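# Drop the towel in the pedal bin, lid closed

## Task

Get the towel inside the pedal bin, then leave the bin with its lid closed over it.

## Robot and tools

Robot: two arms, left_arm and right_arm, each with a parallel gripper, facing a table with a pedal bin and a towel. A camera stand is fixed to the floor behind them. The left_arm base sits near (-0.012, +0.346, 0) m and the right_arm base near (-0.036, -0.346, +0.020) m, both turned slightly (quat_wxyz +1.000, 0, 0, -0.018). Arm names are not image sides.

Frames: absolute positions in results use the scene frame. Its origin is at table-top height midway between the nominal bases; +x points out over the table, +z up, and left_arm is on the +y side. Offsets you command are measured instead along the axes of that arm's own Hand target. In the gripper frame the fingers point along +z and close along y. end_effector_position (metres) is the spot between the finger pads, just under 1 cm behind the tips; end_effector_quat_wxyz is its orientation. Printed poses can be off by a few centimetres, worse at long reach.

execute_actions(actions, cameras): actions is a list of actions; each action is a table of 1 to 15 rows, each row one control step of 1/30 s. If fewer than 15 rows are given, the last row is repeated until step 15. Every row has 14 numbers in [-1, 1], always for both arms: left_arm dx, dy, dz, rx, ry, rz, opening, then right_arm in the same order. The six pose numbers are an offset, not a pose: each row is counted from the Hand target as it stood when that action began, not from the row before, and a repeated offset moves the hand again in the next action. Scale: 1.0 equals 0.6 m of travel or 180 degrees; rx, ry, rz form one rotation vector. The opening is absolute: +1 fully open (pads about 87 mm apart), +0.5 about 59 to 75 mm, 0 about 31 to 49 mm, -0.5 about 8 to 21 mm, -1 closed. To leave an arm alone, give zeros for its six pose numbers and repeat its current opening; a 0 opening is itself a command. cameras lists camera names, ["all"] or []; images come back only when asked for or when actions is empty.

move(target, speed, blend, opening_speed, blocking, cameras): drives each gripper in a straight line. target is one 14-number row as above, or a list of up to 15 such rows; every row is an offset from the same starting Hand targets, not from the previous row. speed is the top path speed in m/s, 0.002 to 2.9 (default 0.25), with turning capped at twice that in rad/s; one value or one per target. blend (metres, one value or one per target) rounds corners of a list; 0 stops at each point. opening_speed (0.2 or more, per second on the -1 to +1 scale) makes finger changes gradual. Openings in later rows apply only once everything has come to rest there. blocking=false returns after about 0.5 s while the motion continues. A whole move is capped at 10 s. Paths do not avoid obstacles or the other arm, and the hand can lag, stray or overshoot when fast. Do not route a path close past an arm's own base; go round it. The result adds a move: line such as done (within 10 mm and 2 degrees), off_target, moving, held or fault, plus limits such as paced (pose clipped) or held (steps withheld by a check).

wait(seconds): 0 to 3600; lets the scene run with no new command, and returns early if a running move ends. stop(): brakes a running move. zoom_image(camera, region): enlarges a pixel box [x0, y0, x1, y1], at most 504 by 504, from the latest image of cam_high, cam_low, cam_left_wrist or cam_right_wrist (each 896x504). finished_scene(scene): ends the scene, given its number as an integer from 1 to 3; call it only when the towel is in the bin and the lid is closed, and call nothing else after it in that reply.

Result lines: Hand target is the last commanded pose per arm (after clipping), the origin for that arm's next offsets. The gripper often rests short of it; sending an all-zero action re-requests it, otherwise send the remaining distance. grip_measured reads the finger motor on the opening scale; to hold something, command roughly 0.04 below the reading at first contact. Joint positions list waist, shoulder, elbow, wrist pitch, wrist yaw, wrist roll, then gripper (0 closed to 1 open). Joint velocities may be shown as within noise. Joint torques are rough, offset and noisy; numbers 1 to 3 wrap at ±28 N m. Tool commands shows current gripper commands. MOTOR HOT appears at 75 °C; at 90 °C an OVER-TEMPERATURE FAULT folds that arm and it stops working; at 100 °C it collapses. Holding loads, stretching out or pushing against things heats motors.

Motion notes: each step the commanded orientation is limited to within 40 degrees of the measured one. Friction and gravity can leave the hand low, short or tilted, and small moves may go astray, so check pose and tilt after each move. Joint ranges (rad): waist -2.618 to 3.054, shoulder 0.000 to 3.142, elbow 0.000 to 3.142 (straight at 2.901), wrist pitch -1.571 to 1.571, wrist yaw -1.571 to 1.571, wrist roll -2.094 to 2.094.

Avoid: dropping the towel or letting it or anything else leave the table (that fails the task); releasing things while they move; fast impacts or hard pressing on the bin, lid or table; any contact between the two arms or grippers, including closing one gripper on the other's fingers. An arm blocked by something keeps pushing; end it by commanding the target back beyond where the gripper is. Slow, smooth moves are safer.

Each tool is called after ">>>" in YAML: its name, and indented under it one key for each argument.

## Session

>>> execute_actions:
  actions: []

>>> zoom_image:
  camera: "cam_high"
  region: [320, 180, 600, 504]

Scene clock: 0.00 s.
left_arm: end_effector_position=(+0.3756, +0.3228, +0.0741) grip_measured=+1.000 end_effector_quat_wxyz=(+0.651, +0.008, +0.759, +0.031) | right_arm: end_effector_position=(+0.3394, -0.3734, +0.0733) grip_measured=+1.000 end_effector_quat_wxyz=(+0.614, +0.034, +0.789, -0.002)
Joint positions: left_arm=[-0.105 1.623 0.291 1.177 -0.177 0.03 1] | right_arm=[-0.068 1.59 0.274 1.066 -0.055 0.025 1]
Joint velocities: within noise
Joint torques (N m): no reading
Heat: left arm: 25 °C; right arm: 26 °C.
Hand target: left_arm +0.3774, +0.3226, +0.0778; +0.654, +0.007, +0.756, +0.030 | right_arm +0.3432, -0.3738, +0.0807; +0.623, +0.033, +0.782, -0.003
Tool commands: left_gripper/opening=+1.0 right_gripper/opening=+1.0
camera_calibration:
cam_left_wrist: T_world_to_cam=[[0.02103, -0.99661, -0.07951, 0.32234], [-0.8523, 0.0237, -0.52251, 0.3722], [0.52262, 0.07876, -0.84892, -0.01526]] pos_world=[0.31843, 0.31363, 0.20715]
cam_right_wrist: T_world_to_cam=[[-0.05189, -0.9977, -0.04353, -0.35053], [-0.89749, 0.06571, -0.43611, 0.38018], [0.43797, 0.01644, -0.89884, 0.06865]] pos_world=[0.29295, -0.37584, 0.21224]

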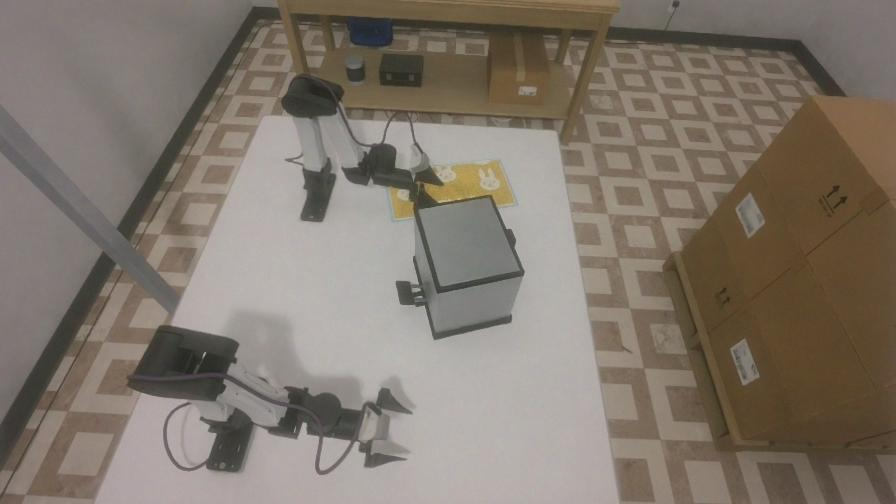

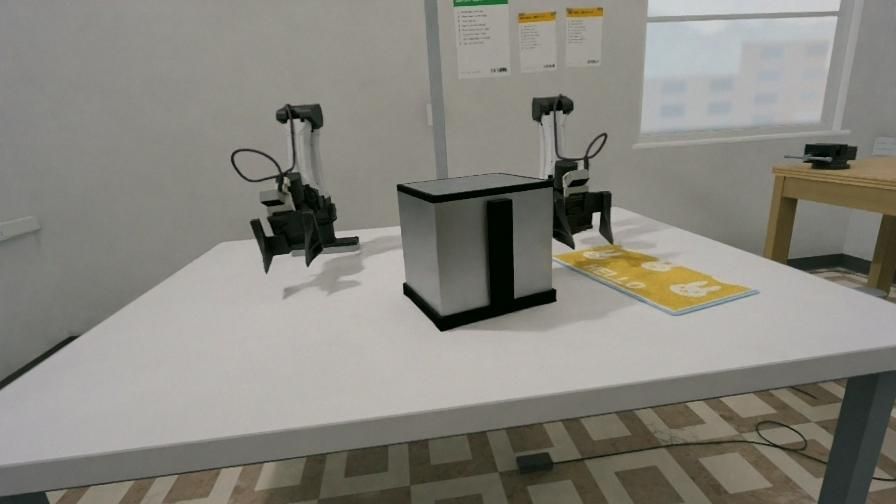

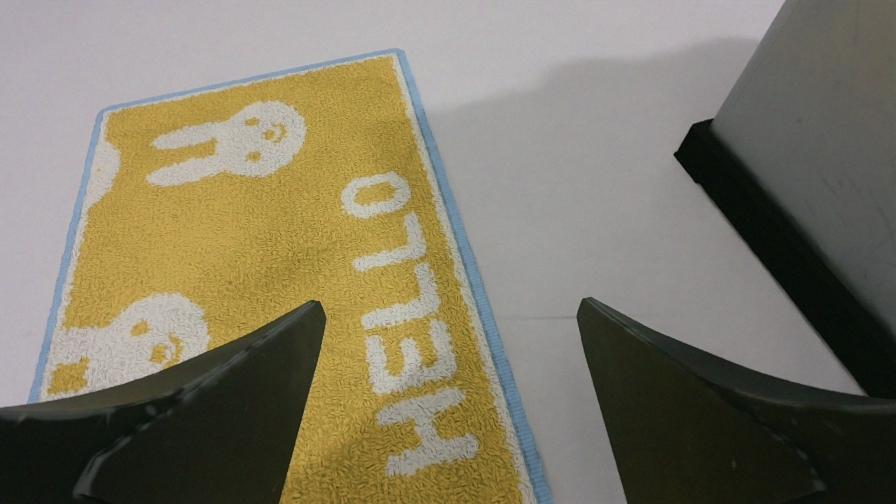

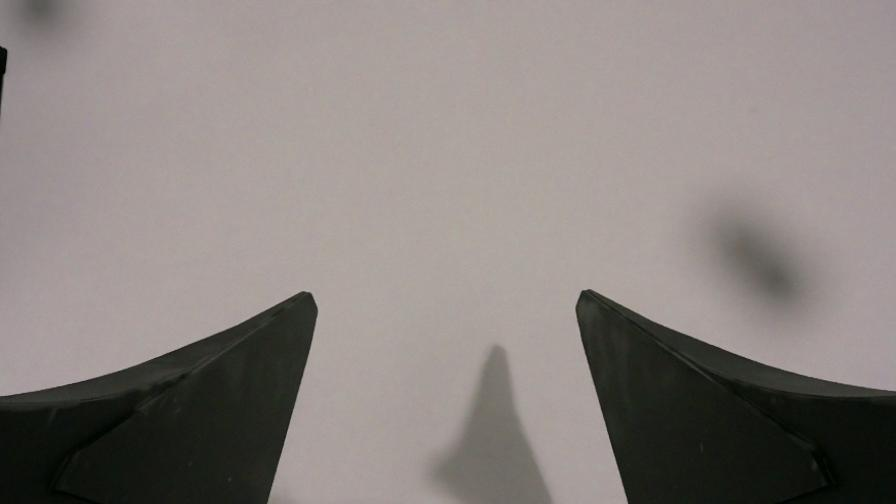

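Scaled by 1.556 from the camera's image (finer frame: 1280x720).

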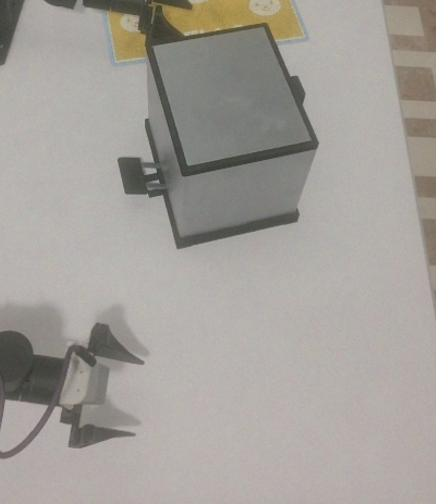

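>>> move:
  target:
    - [-0.0888,0.0577,0.0268,0.0099,0.194,-0.0034,0.3,-0.1037,0.3718,-0.1532,-0.2345,0.0239,-0.348,-1]
    - [-0.0277,0.1025,0.0877,0.0197,0.3875,-0.0068,0.3,0.0068,0.5752,-0.1172,-0.469,0.0477,-0.696,-1]
  speed: 0.5
  blend: [0.05,0]
  cameras: ["all"]

Scene clock: 20.97 s.
left_arm: end_effector_position=(+0.4269, +0.3833, +0.0911) grip_measured=+0.300 end_effector_quat_wxyz=(+0.107, -0.003, +0.994, +0.005) | right_arm: end_effector_position=(+0.2894, -0.0317, +0.1005) grip_measured=-0.999 end_effector_quat_wxyz=(-0.126, +0.954, -0.263, +0.069)
Joint positions: left_arm=[0.118 2.205 2.035 -1.185 0.006 0.074 0.65] | right_arm=[0.901 1.973 1.577 -0.888 0.018 -1.742 0]
Joint torques (N m): left_arm=[0.62 -8.35 8.96 0.83 0.05 0.15] | right_arm=[0.75 -8.24 7.65 0.73 0.16 -0.25]
Heat: left arm: 27 °C; right arm: 28 °C.
Hand target: left_arm +0.4301, +0.3851, +0.0901; +0.105, +0.000, +0.994, +0.000 | right_arm +0.2928, -0.0261, +0.1053; -0.127, +0.955, -0.256, +0.076
Off the commanded pose: left_arm 0.004 m, 1 deg | right_arm 0.008 m, 1 deg.
move: done
cam_left_wrist: T_world_to_cam=[[-0.01647, -0.9998, -0.01102, 0.39389], [-0.79534, 0.00642, 0.60613, 0.30284], [-0.60594, 0.01875, -0.79529, 0.46742]] pos_world=[0.53058, 0.3831, 0.19251]
cam_right_wrist: T_world_to_cam=[[0.48883, 0.82912, 0.27129, -0.14119], [0.40006, -0.4894, 0.77488, -0.19009], [0.77524, -0.27026, -0.57093, -0.03033]] pos_world=[0.16858, 0.01584, 0.16828]

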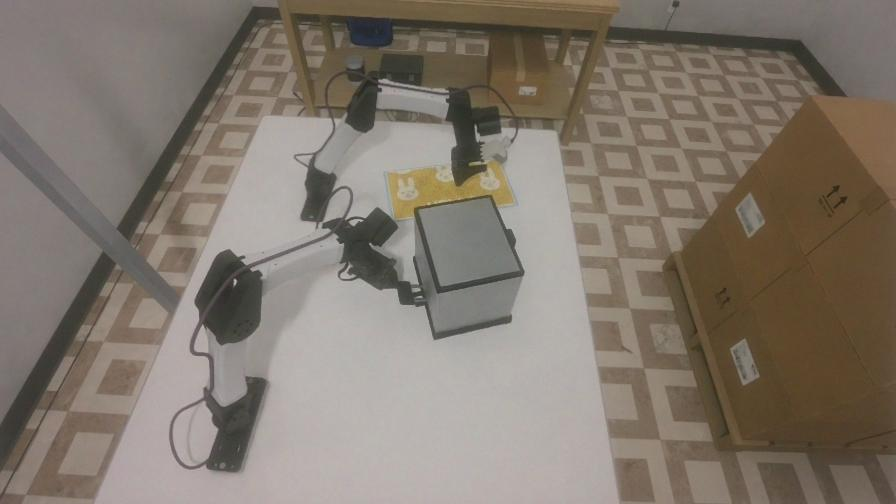

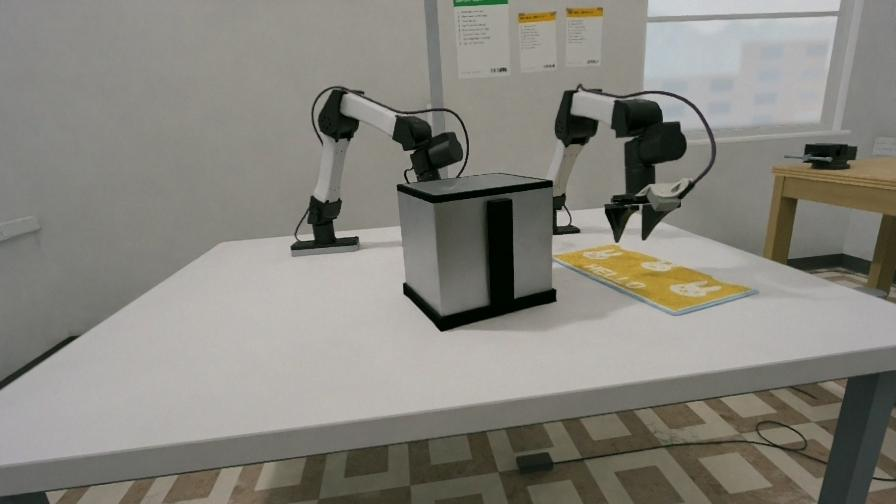

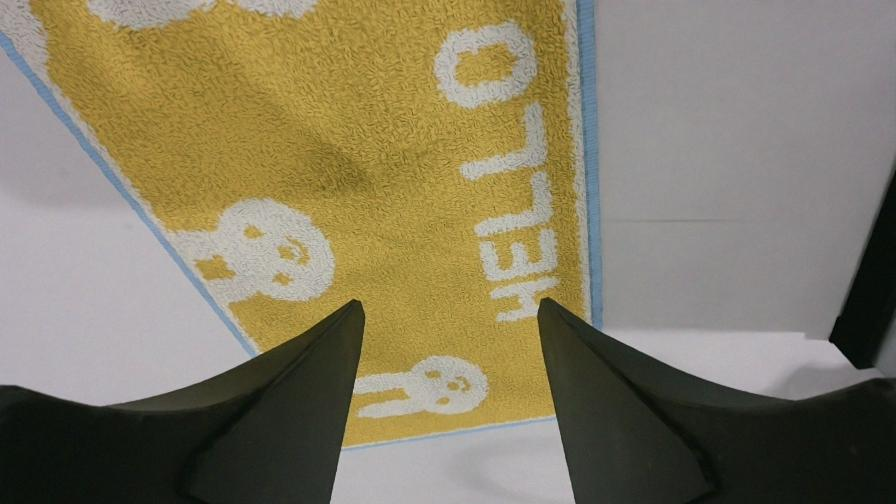

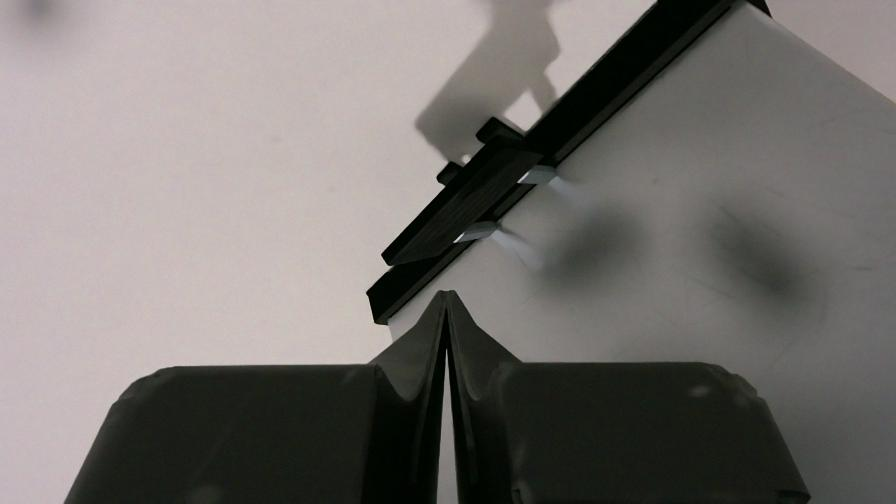

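>>> move:
  target:
    - [0.0658,0.0532,0.1327,0,0,0,0.3,-0.015,0.0292,0.1732,0,0,0,-1]
    - [0.0658,0.0532,0.1327,0,0,0,-1,-0.015,0.0292,0.1732,0,0,0,-1]
  speed: 0.09
  cameras: ["cam_high","cam_left_wrist","cam_right_wrist"]

Scene clock: 29.47 s.
left_arm: end_effector_position=(+0.4086, +0.4177, +0.0115) grip_measured=-0.664 end_effector_quat_wxyz=(+0.101, -0.005, +0.995, +0.006) | right_arm: end_effector_position=(+0.3283, +0.0023, +0.0463) grip_measured=-1.000 end_effector_quat_wxyz=(-0.189, +0.938, -0.259, +0.132)
Joint positions: left_arm=[0.2 2.191 1.694 -0.872 0.02 0.15 0.168] | right_arm=[0.907 2.098 1.458 -0.472 0.081 -1.749 0]
Joint torques (N m): left_arm=[0.25 -9.91 3.64 1.39 0.12 0.16] | right_arm=[0.64 -5.94 2.81 0.31 -0.48 -0.05]
Heat: left arm: 28 °C; right arm: 28 °C.
Hand target: left_arm +0.4079, +0.4171, +0.0040; +0.105, +0.000, +0.995, +0.000 | right_arm +0.2987, -0.0151, +0.0001; -0.127, +0.955, -0.256, +0.076
Off the commanded pose: left_arm 0.007 m, 1 deg | right_arm 0.057 m, 10 deg.
move: off_target (right_arm)
cam_left_wrist: T_world_to_cam=[[-0.01246, -0.99985, -0.01167, 0.42543], [-0.78746, 0.00261, 0.61636, 0.33459], [-0.61624, 0.01687, -0.78738, 0.39726]] pos_world=[0.51359, 0.4178, 0.11153]
cam_right_wrist: T_world_to_cam=[[0.44227, 0.79303, 0.41893, -0.1651], [0.2725, -0.56383, 0.77964, -0.1051], [0.85448, -0.23065, -0.46547, -0.11315]] pos_world=[0.19835, 0.04557, 0.09844]

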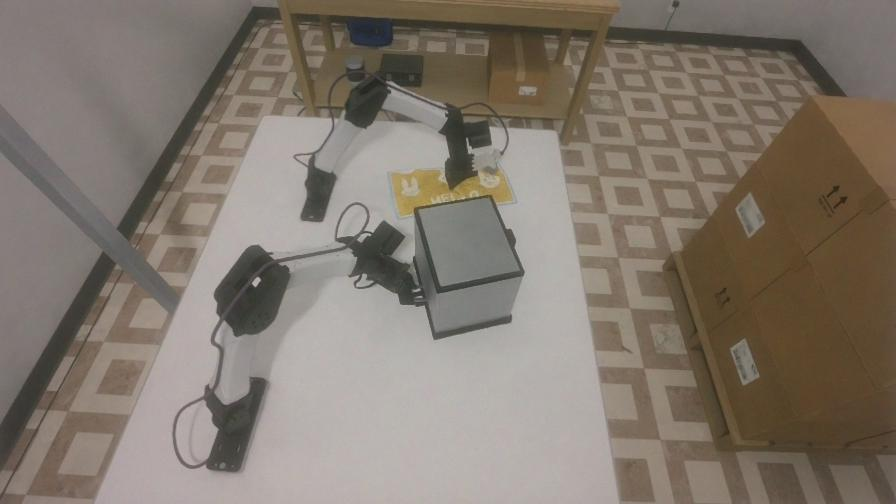

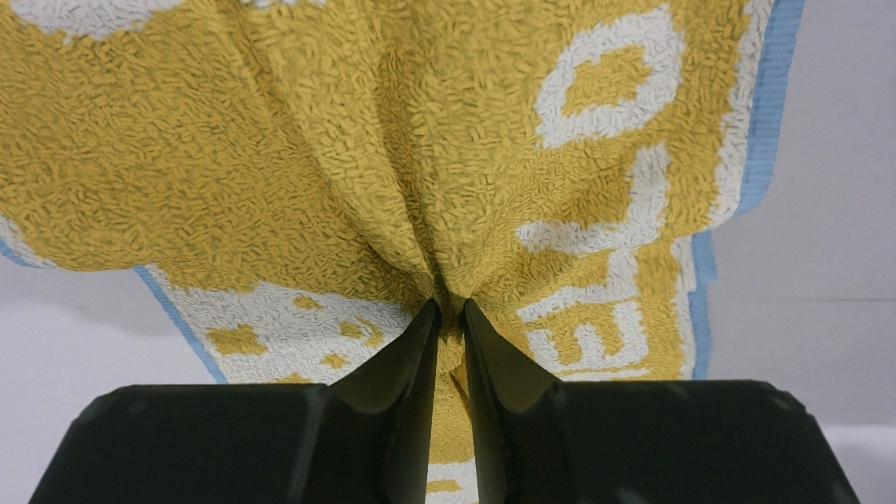

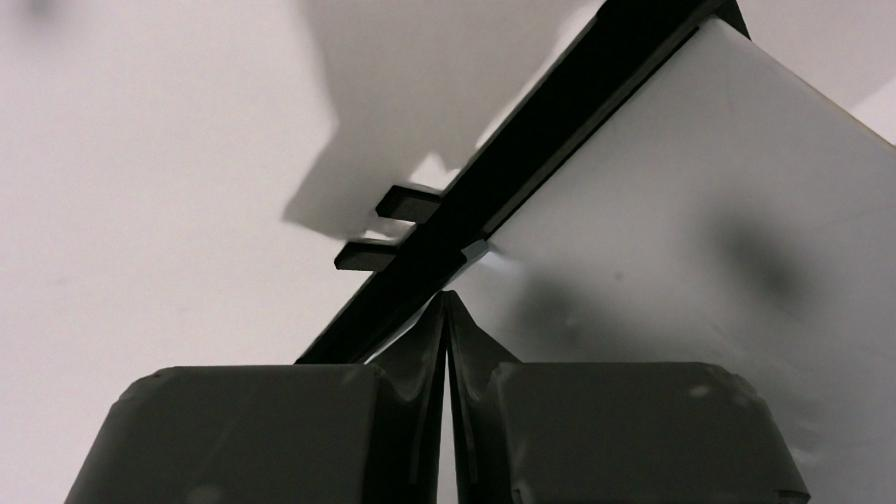

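>>> move:
  target:
    - [-0.0332,-0.1,-0.3167,0.0462,-0.1262,0.0374,-1,0.0382,-0.0885,-0.1448,0,0,0,-1]
    - [-0.0303,-0.25,-0.624,0.1154,-0.3155,0.0935,-1,0.0083,-0.0182,-0.1592,-0.1175,-0.0336,0,-1]
    - [-0.031,-0.3285,-0.7703,0.1539,-0.4207,0.1246,-1,-0.0083,0.0277,-0.0052,-0.1175,-0.0336,0,-1]
  speed: [0.25,0.35,0.12]
  blend: [0.02,0.02,0]
  cameras: ["cam_high","cam_low","cam_right_wrist"]

Scene clock: 41.40 s.
left_arm: end_effector_position=(+0.3343, +0.2237, +0.4551) grip_measured=-0.667 end_effector_quat_wxyz=(+0.671, +0.199, +0.688, -0.193) | right_arm: end_effector_position=(+0.2708, -0.0407, +0.0145) grip_measured=-1.000 end_effector_quat_wxyz=(+0.066, +0.963, -0.259, -0.039)
Joint positions: left_arm=[-0.109 1.184 1.556 -0.399 0.415 0.012 0.166] | right_arm=[0.907 2.397 1.959 -1.286 -0.014 -1.745 0]
Joint torques (N m): left_arm=[-0.7 -3.45 4.94 2.45 -0.07 -0.12] | right_arm=[-0.1 -9.03 3.99 0.94 0.07 -0.24]
Heat: left arm: 28 °C; right arm: 29 °C.
Hand target: left_arm +0.3302, +0.2198, +0.4598; +0.678, +0.201, +0.678, -0.201 | right_arm +0.2860, -0.0270, -0.0020; +0.037, +0.965, -0.258, -0.022
Off the commanded pose: left_arm 0.007 m, 2 deg | right_arm 0.026 m, 4 deg.
move: off_target (right_arm)
cam_right_wrist: T_world_to_cam=[[0.49778, 0.85379, -0.15253, -0.09657], [0.64011, -0.24299, 0.72884, -0.17474], [0.58522, -0.46044, -0.66747, -0.02229]] pos_world=[0.17297, 0.02972, 0.09775]

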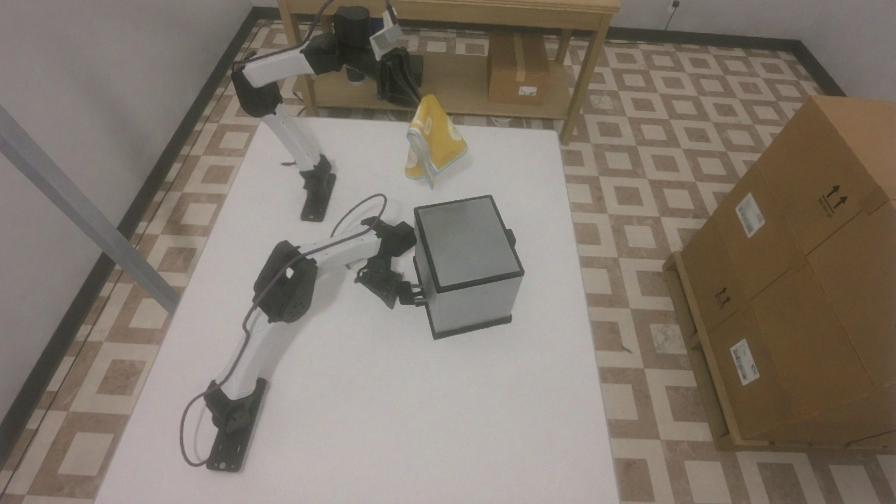

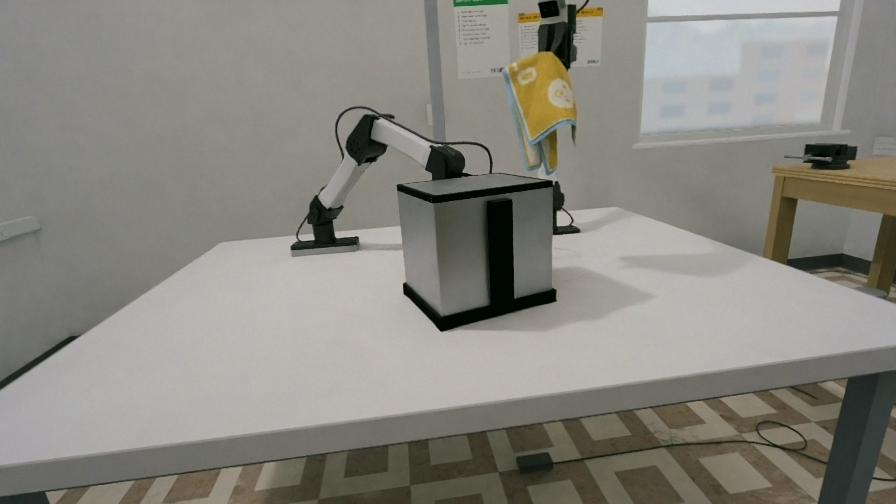

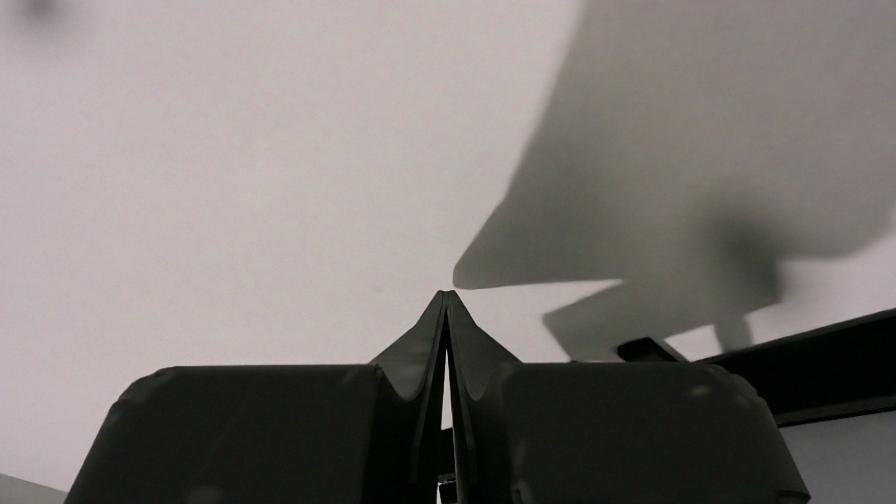

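>>> move:
  target:
    - [0,0,0,0,0,0,-1,-0.0108,0.0355,-0.1422,0,0,0,-1]
    - [0,0,0,0,0,0,-1,0.0083,-0.022,-0.139,0.0267,0.0076,0,-1]
    - [0,0,0,0,0,0,-1,0.0115,-0.0333,-0.003,0.0267,0.0076,0,-1]
  speed: [0.25,0.2,0.12]
  blend: [0.01,0.01,0]
  cameras: ["cam_high","cam_low","cam_right_wrist"]

Scene clock: 45.70 s.
left_arm: end_effector_position=(+0.3343, +0.2237, +0.4553) grip_measured=-0.667 end_effector_quat_wxyz=(+0.672, +0.199, +0.687, -0.193) | right_arm: end_effector_position=(+0.2723, -0.0348, +0.0172) grip_measured=-1.000 end_effector_quat_wxyz=(+0.051, +0.963, -0.261, -0.034)
Joint positions: left_arm=[-0.109 1.184 1.556 -0.398 0.415 0.012 0.166] | right_arm=[0.911 2.383 1.951 -1.259 -0.02 -1.737 0]
Joint torques (N m): left_arm=[-0.76 -3.45 4.93 2.47 0.01 -0.1] | right_arm=[-0.68 -8.66 4.05 1.47 0.23 -0.36]
Heat: left arm: 28 °C; right arm: 31 °C.
Hand target: left_arm +0.3302, +0.2198, +0.4598; +0.678, +0.201, +0.678, -0.200 | right_arm +0.3019, -0.0131, -0.0020; +0.000, +0.966, -0.259, +0.000
Off the commanded pose: left_arm 0.007 m, 2 deg | right_arm 0.041 m, 7 deg.
move: off_target (right_arm)
cam_right_wrist: T_world_to_cam=[[0.50328, 0.8556, -0.12102, -0.10396], [0.62678, -0.26505, 0.73273, -0.17333], [0.59485, -0.44462, -0.66967, -0.0206]] pos_world=[0.17322, 0.03385, 0.10063]

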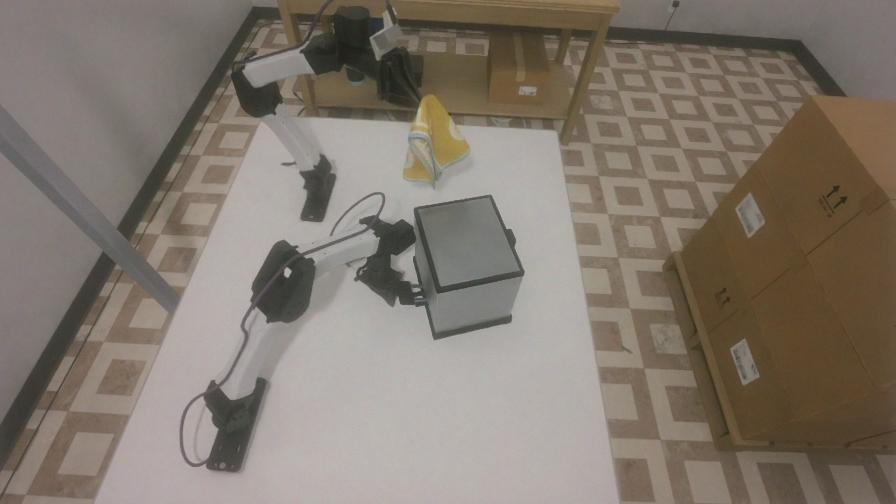

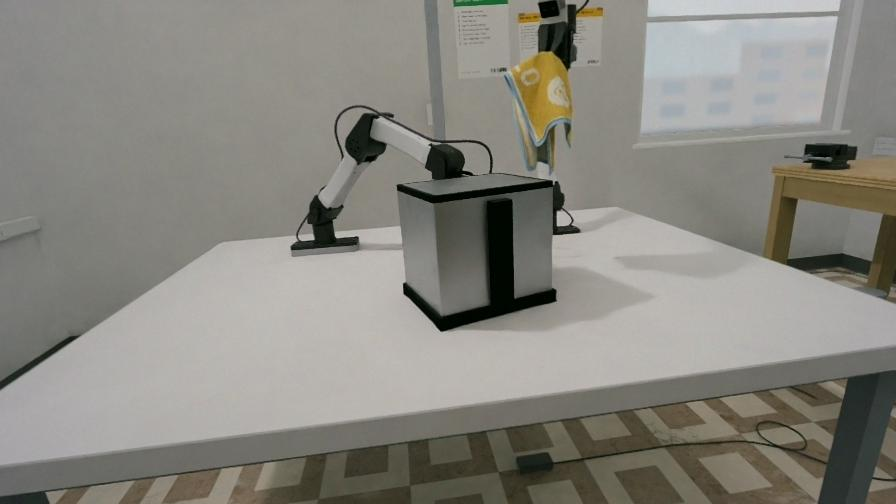

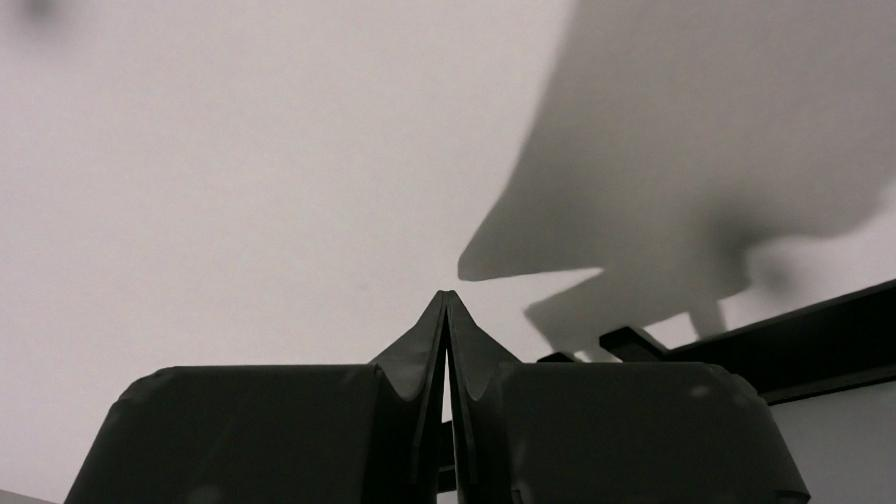

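>>> zoom_image:
  camera: "cam_high"
  region: [340, 190, 540, 350]

>>> zoom_image:
  camera: "cam_right_wrist"
  region: [350, 250, 850, 504]

Scaled by 2.520 from the camera's image (finer frame: 1280x720).

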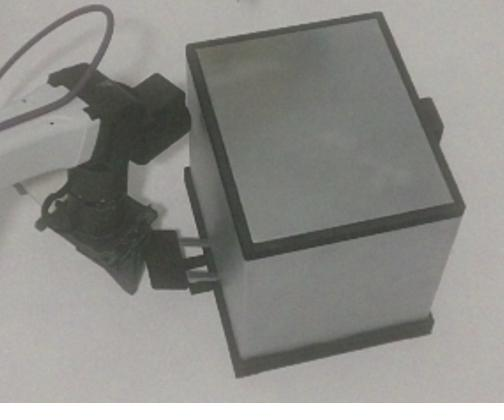

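Scaled by 1.008 from the camera's image (finer frame: 1280x720).

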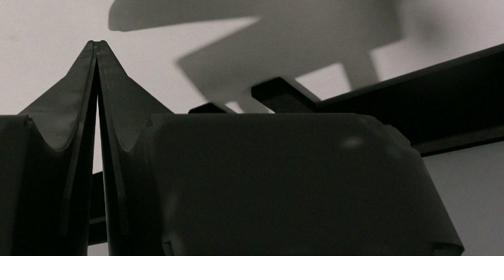

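>>> move:
  target:
    - [0,0,0,0,0,0,-1,-0.0248,0.0567,-0.17,0,0,0,-1]
    - [0,0,0,0,0,0,-1,0.0013,-0.0048,-0.1533,0,0,0,-1]
  speed: [0.3,0.2]
  cameras: ["cam_right_wrist"]

>>> move:
  target: [0,0,0,0,0,0,-1,0,0,0.15,0,0,0,-1]
  speed: 0.1
  cameras: ["cam_high","cam_right_wrist"]

Scene clock: 54.03 s.
left_arm: end_effector_position=(+0.3343, +0.2237, +0.4553) grip_measured=-0.667 end_effector_quat_wxyz=(+0.672, +0.199, +0.687, -0.193) | right_arm: end_effector_position=(+0.2985, -0.0089, +0.0897) grip_measured=-1.000 end_effector_quat_wxyz=(-0.004, +0.966, -0.259, -0.004)
Joint positions: left_arm=[-0.109 1.184 1.556 -0.398 0.415 0.012 0.166] | right_arm=[0.907 2.393 2.26 -1.432 -0.01 -1.747 0]
Joint torques (N m): left_arm=[-0.81 -3.45 5.07 2.46 0.01 -0.11] | right_arm=[-0.44 -10.21 6.93 0.21 0.12 -0.27]
Heat: left arm: 28 °C; right arm: 32 °C.
Hand target: left_arm +0.3302, +0.2198, +0.4598; +0.678, +0.201, +0.678, -0.200 | right_arm +0.3041, -0.0110, +0.0900; +0.000, +0.966, -0.259, +0.000
Off the commanded pose: left_arm 0.007 m, 2 deg | right_arm 0.006 m, 1 deg.
move: done
cam_right_wrist: T_world_to_cam=[[0.50377, 0.86384, 0.00116, -0.14153], [0.56331, -0.32952, 0.75769, -0.21994], [0.6549, -0.38105, -0.65261, 0.00505]] pos_world=[0.19189, 0.05171, 0.17011]

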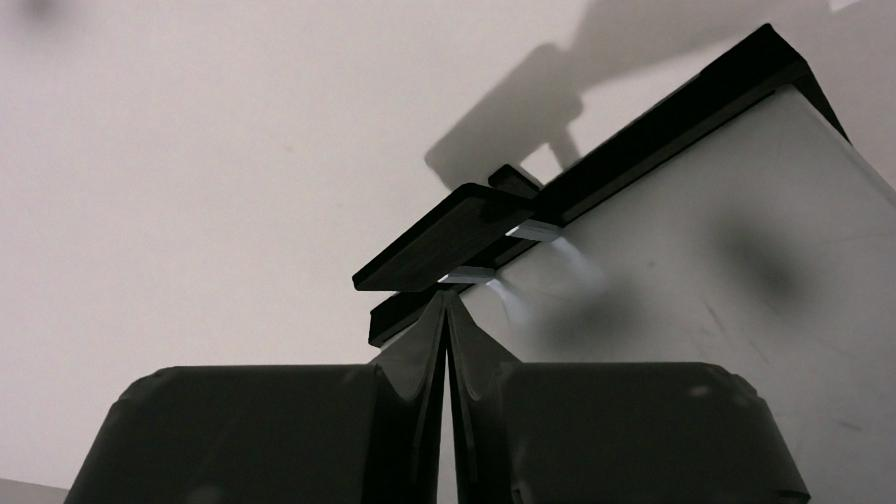

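Scene clock: 55.57 s.
left_arm: end_effector_position=(+0.3343, +0.2237, +0.4553) grip_measured=-0.667 end_effector_quat_wxyz=(+0.672, +0.199, +0.687, -0.193) | right_arm: end_effector_position=(+0.3220, +0.0225, +0.0708) grip_measured=-1.000 end_effector_quat_wxyz=(-0.101, +0.961, -0.255, +0.041)
Joint positions: left_arm=[-0.109 1.184 1.556 -0.398 0.415 0.012 0.166] | right_arm=[0.911 2.313 2.015 -1.054 -0.01 -1.747 0]
Joint torques (N m): left_arm=[-0.85 -3.45 4.86 2.44 0.02 -0.11] | right_arm=[-0.75 -2.58 1.46 0.09 0.11 -0.24]
Heat: left arm: 28 °C; right arm: 32 °C.
Hand target: left_arm +0.3302, +0.2198, +0.4598; +0.678, +0.201, +0.678, -0.200 | right_arm +0.3041, -0.0111, -0.0001; +0.000, +0.966, -0.259, +0.000
Off the commanded pose: left_arm 0.007 m, 2 deg | right_arm 0.080 m, 13 deg.
move: off_target (right_arm)
cam_right_wrist: T_world_to_cam=[[0.48555, 0.84842, 0.21078, -0.189], [0.45983, -0.45293, 0.76382, -0.17282], [0.7435, -0.27395, -0.61005, -0.04481]] pos_world=[0.20455, 0.0698, 0.1445]

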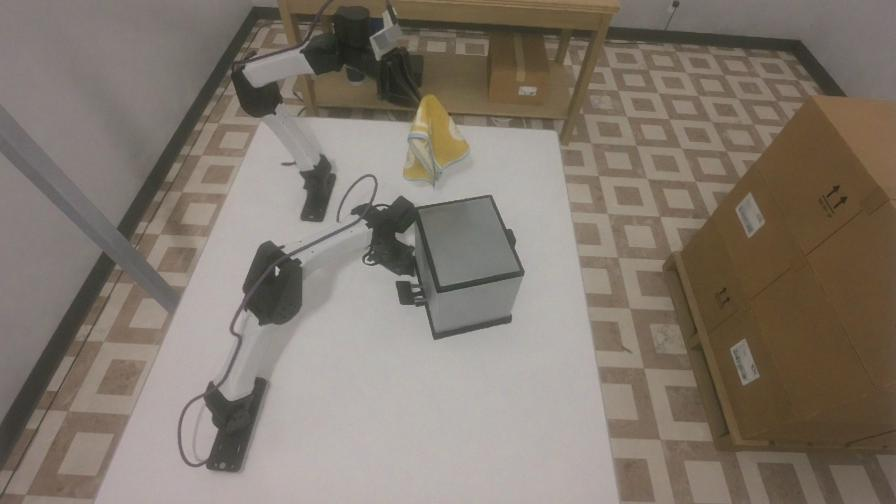

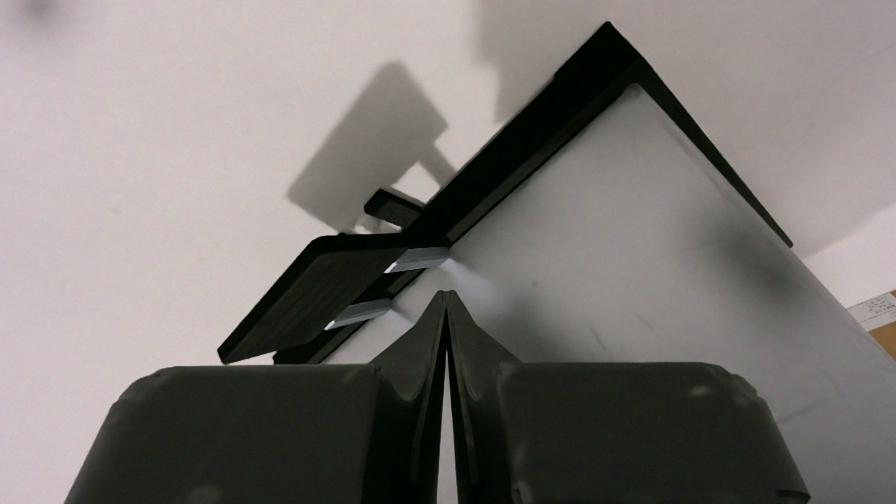

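>>> move:
  target:
    - [0,0,0,0,0,0,-1,-0.0017,-0.0493,-0.1833,0,0,0,-1]
    - [0,0,0,0,0,0,-1,-0.0005,0.006,-0.1417,0,0,0,-1]
    - [0,0,0,0,0,0,-1,0.0002,0.0073,-0.0967,0,0,0,-1]
    - [0,0,0,0,0,0,-1,-0.0085,0.0355,0,0,0,0,-1]
  speed: [0.3,0.25,0.1,0.08]
  blend: [0.02,0,0.005,0]
  cameras: ["cam_high","cam_right_wrist"]

Scene clock: 62.00 s.
left_arm: end_effector_position=(+0.3343, +0.2237, +0.4553) grip_measured=-0.667 end_effector_quat_wxyz=(+0.672, +0.199, +0.687, -0.193) | right_arm: end_effector_position=(+0.2949, -0.0133, +0.0288) grip_measured=-1.000 end_effector_quat_wxyz=(-0.029, +0.967, -0.253, +0.016)
Joint positions: left_arm=[-0.109 1.184 1.556 -0.398 0.415 0.012 0.166] | right_arm=[0.912 2.3 1.849 -1.052 0.004 -1.754 0]
Joint torques (N m): left_arm=[-0.83 -3.51 4.89 2.49 0 -0.13] | right_arm=[-0.62 -7.87 1.52 0.56 -0.03 -0.12]
Heat: left arm: 29 °C; right arm: 32 °C.
Hand target: left_arm +0.3302, +0.2198, +0.4598; +0.678, +0.201, +0.678, -0.200 | right_arm +0.2891, -0.0270, +0.0001; +0.000, +0.966, -0.259, +0.000
Off the commanded pose: left_arm 0.007 m, 2 deg | right_arm 0.032 m, 4 deg.
move: off_target (right_arm)
cam_right_wrist: T_world_to_cam=[[0.49177, 0.86866, 0.05993, -0.13389], [0.52841, -0.35243, 0.77238, -0.1637], [0.69206, -0.34816, -0.63232, -0.04512]] pos_world=[0.18357, 0.0429, 0.10593]

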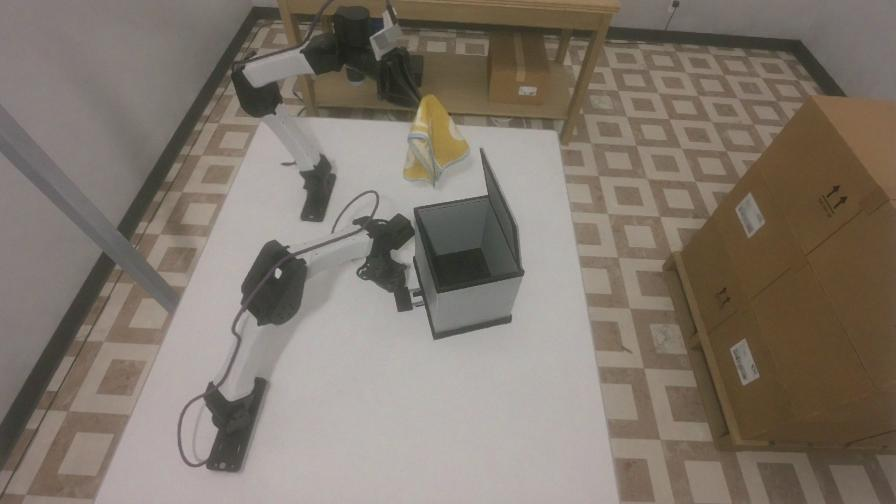

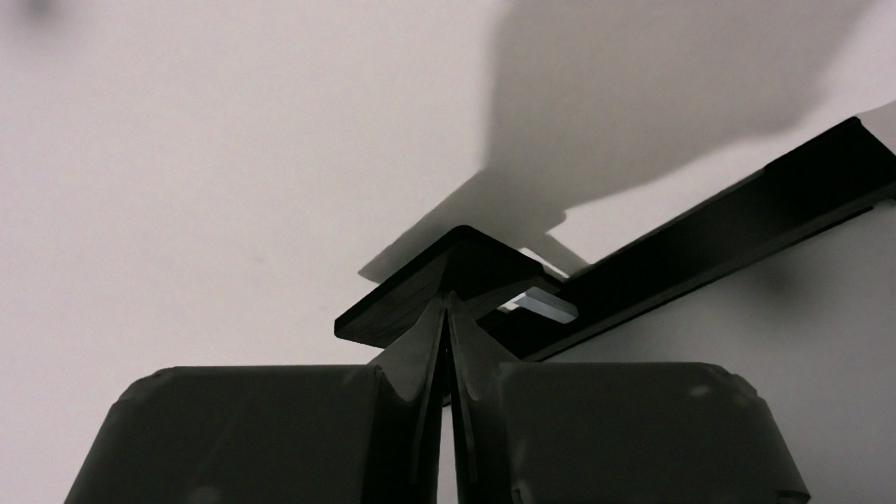

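>>> move:
  target:
    - [-0.092,-0.0188,0.0317,0,-0.1,0,-1,0,0,0,0,0,0,-1]
    - [-0.092,-0.1132,0.1923,0,-0.1111,0,-1,0,0,0,0,0,0,-1]
    - [-0.067,-0.1537,0.2982,0,-0.1111,0,-1,0,0,0,0,0,0,-1]
    - [0.1663,-0.1605,0.3183,0,0,0,-1,0,0,0,0,0,0,-1]
    - [0.3497,-0.1605,0.3183,0,0.1556,0,-1,0,0,0,0,0,0,-1]
  speed: [0.3,0.3,0.3,0.3,0.25]
  blend: [0.03,0.03,0.02,0.04,0]
  cameras: ["cam_high","cam_left_wrist"]

Scene clock: 68.80 s.
left_arm: end_effector_position=(+0.4339, +0.0399, +0.2429) grip_measured=-0.667 end_effector_quat_wxyz=(+0.488, +0.248, +0.824, -0.144) | right_arm: end_effector_position=(+0.2949, -0.0133, +0.0288) grip_measured=-1.000 end_effector_quat_wxyz=(-0.029, +0.967, -0.253, +0.016)
Joint positions: left_arm=[-0.572 1.848 1.736 -0.391 -0.026 -0.008 0.166] | right_arm=[0.912 2.3 1.849 -1.052 0.004 -1.754 0]
Joint torques (N m): left_arm=[-0.43 -6.95 10.32 2.14 -0.11 -0.08] | right_arm=[-0.64 -7.88 1.54 0.56 -0.03 -0.13]
Heat: left arm: 29 °C; right arm: 33 °C.
Hand target: left_arm +0.4381, +0.0350, +0.2501; +0.494, +0.243, +0.822, -0.146 | right_arm +0.2891, -0.0270, +0.0001; +0.000, +0.966, -0.259, +0.000
Off the commanded pose: left_arm 0.010 m, 1 deg | right_arm 0.032 m, 4 deg.
move: done
cam_left_wrist: T_world_to_cam=[[-0.5623, -0.82656, -0.02487, 0.2856], [-0.80725, 0.55519, -0.20027, 0.39773], [0.17935, -0.09254, -0.97942, 0.30723]] pos_world=[0.42656, 0.04367, 0.38767]

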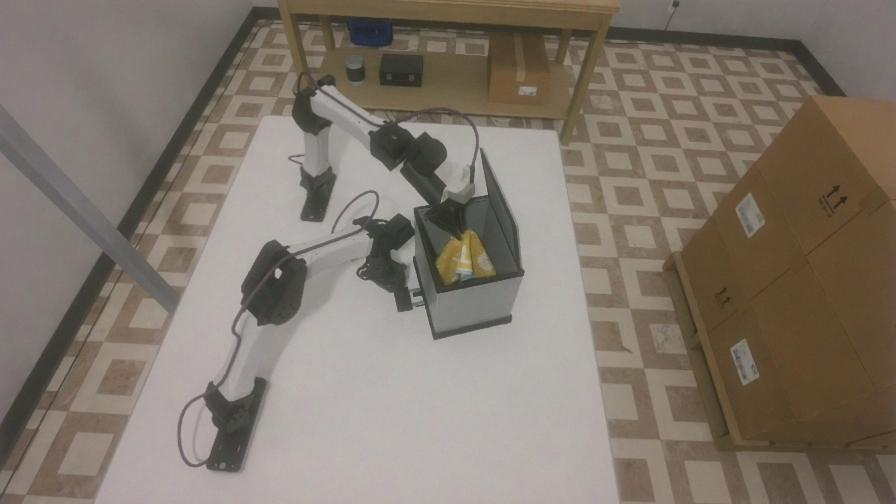

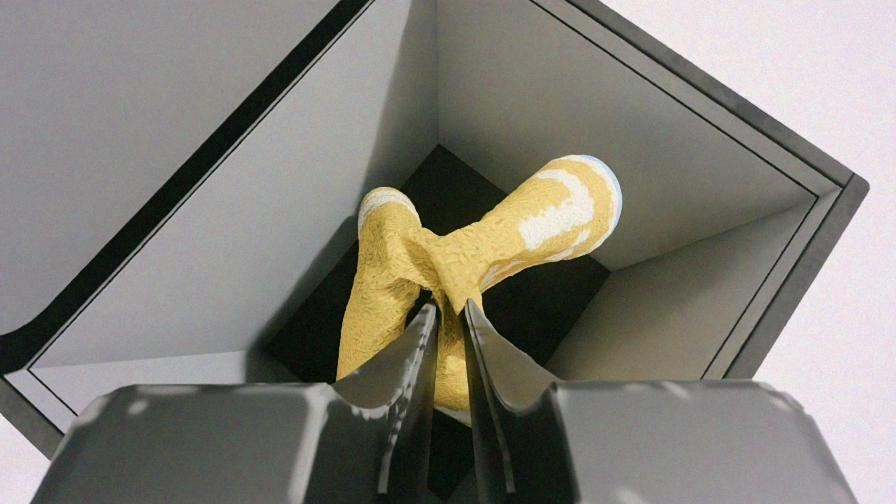

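>>> move:
  target:
    - [0,0,0,0,0,0,0.1,0,0,0,0,0,0,-1]
    - [-0.1475,0.0097,-0.1483,0,0,0,0.1,0,0,0,0,0,0,-1]
    - [-0.0663,0.1145,-0.4075,0,0,0,0.1,0,0,0,0,0,0,-1]
    - [-0.0663,0.1145,-0.4075,0,0,0,0.1,0.0001,-0.0232,-0.1417,0,0,0,-1]
  speed: [0.25,0.3,0.35,0.07]
  blend: [0,0.04,0,0]
  cameras: ["cam_high","cam_low"]

Scene clock: 75.70 s.
left_arm: end_effector_position=(+0.3135, +0.1974, +0.4052) grip_measured=+0.100 end_effector_quat_wxyz=(+0.502, +0.238, +0.818, -0.146) | right_arm: end_effector_position=(+0.2941, -0.0174, +0.0836) grip_measured=-1.000 end_effector_quat_wxyz=(+0.004, +0.967, -0.254, +0.003)
Joint positions: left_arm=[-0.305 1.425 1.988 -1.044 0.2 0.104 0.55] | right_arm=[0.909 2.345 2.148 -1.377 0.009 -1.754 0]
Joint torques (N m): left_arm=[0.66 -4.1 4.04 2.05 0.1 0.15] | right_arm=[-0.05 -10.21 7.12 0.22 -0.09 -0.08]
Heat: left arm: 29 °C; right arm: 33 °C.
Hand target: left_arm +0.3100, +0.1999, +0.3999; +0.494, +0.244, +0.822, -0.146 | right_arm +0.2960, -0.0150, +0.0850; +0.000, +0.966, -0.259, +0.000
Off the commanded pose: left_arm 0.007 m, 1 deg | right_arm 0.003 m, 1 deg.
move: done

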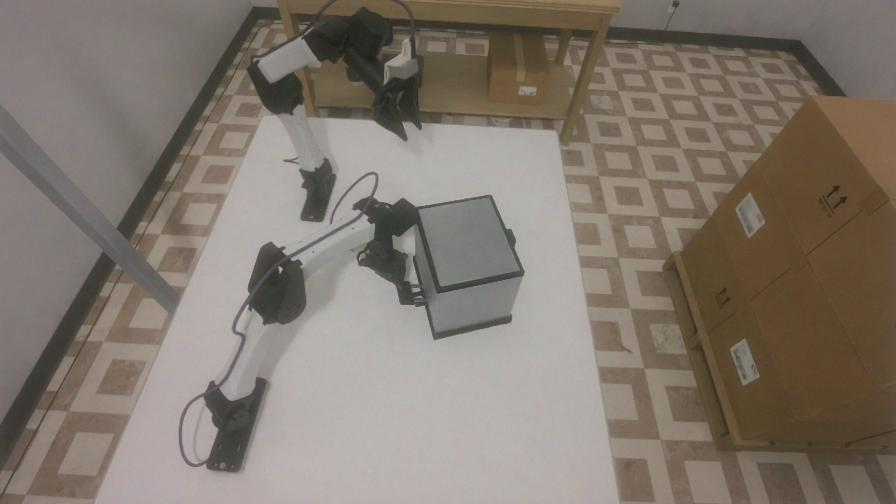

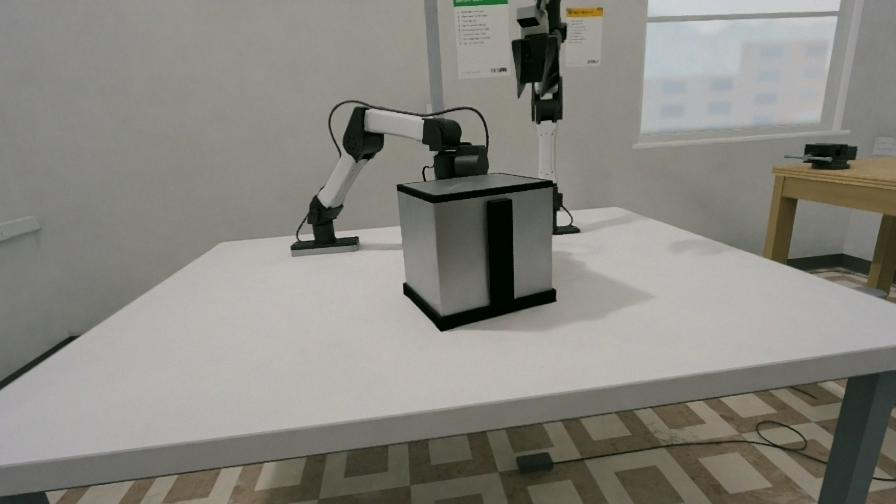

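>>> finished_scene:
  scene: 2

The scene is finished: the task was done.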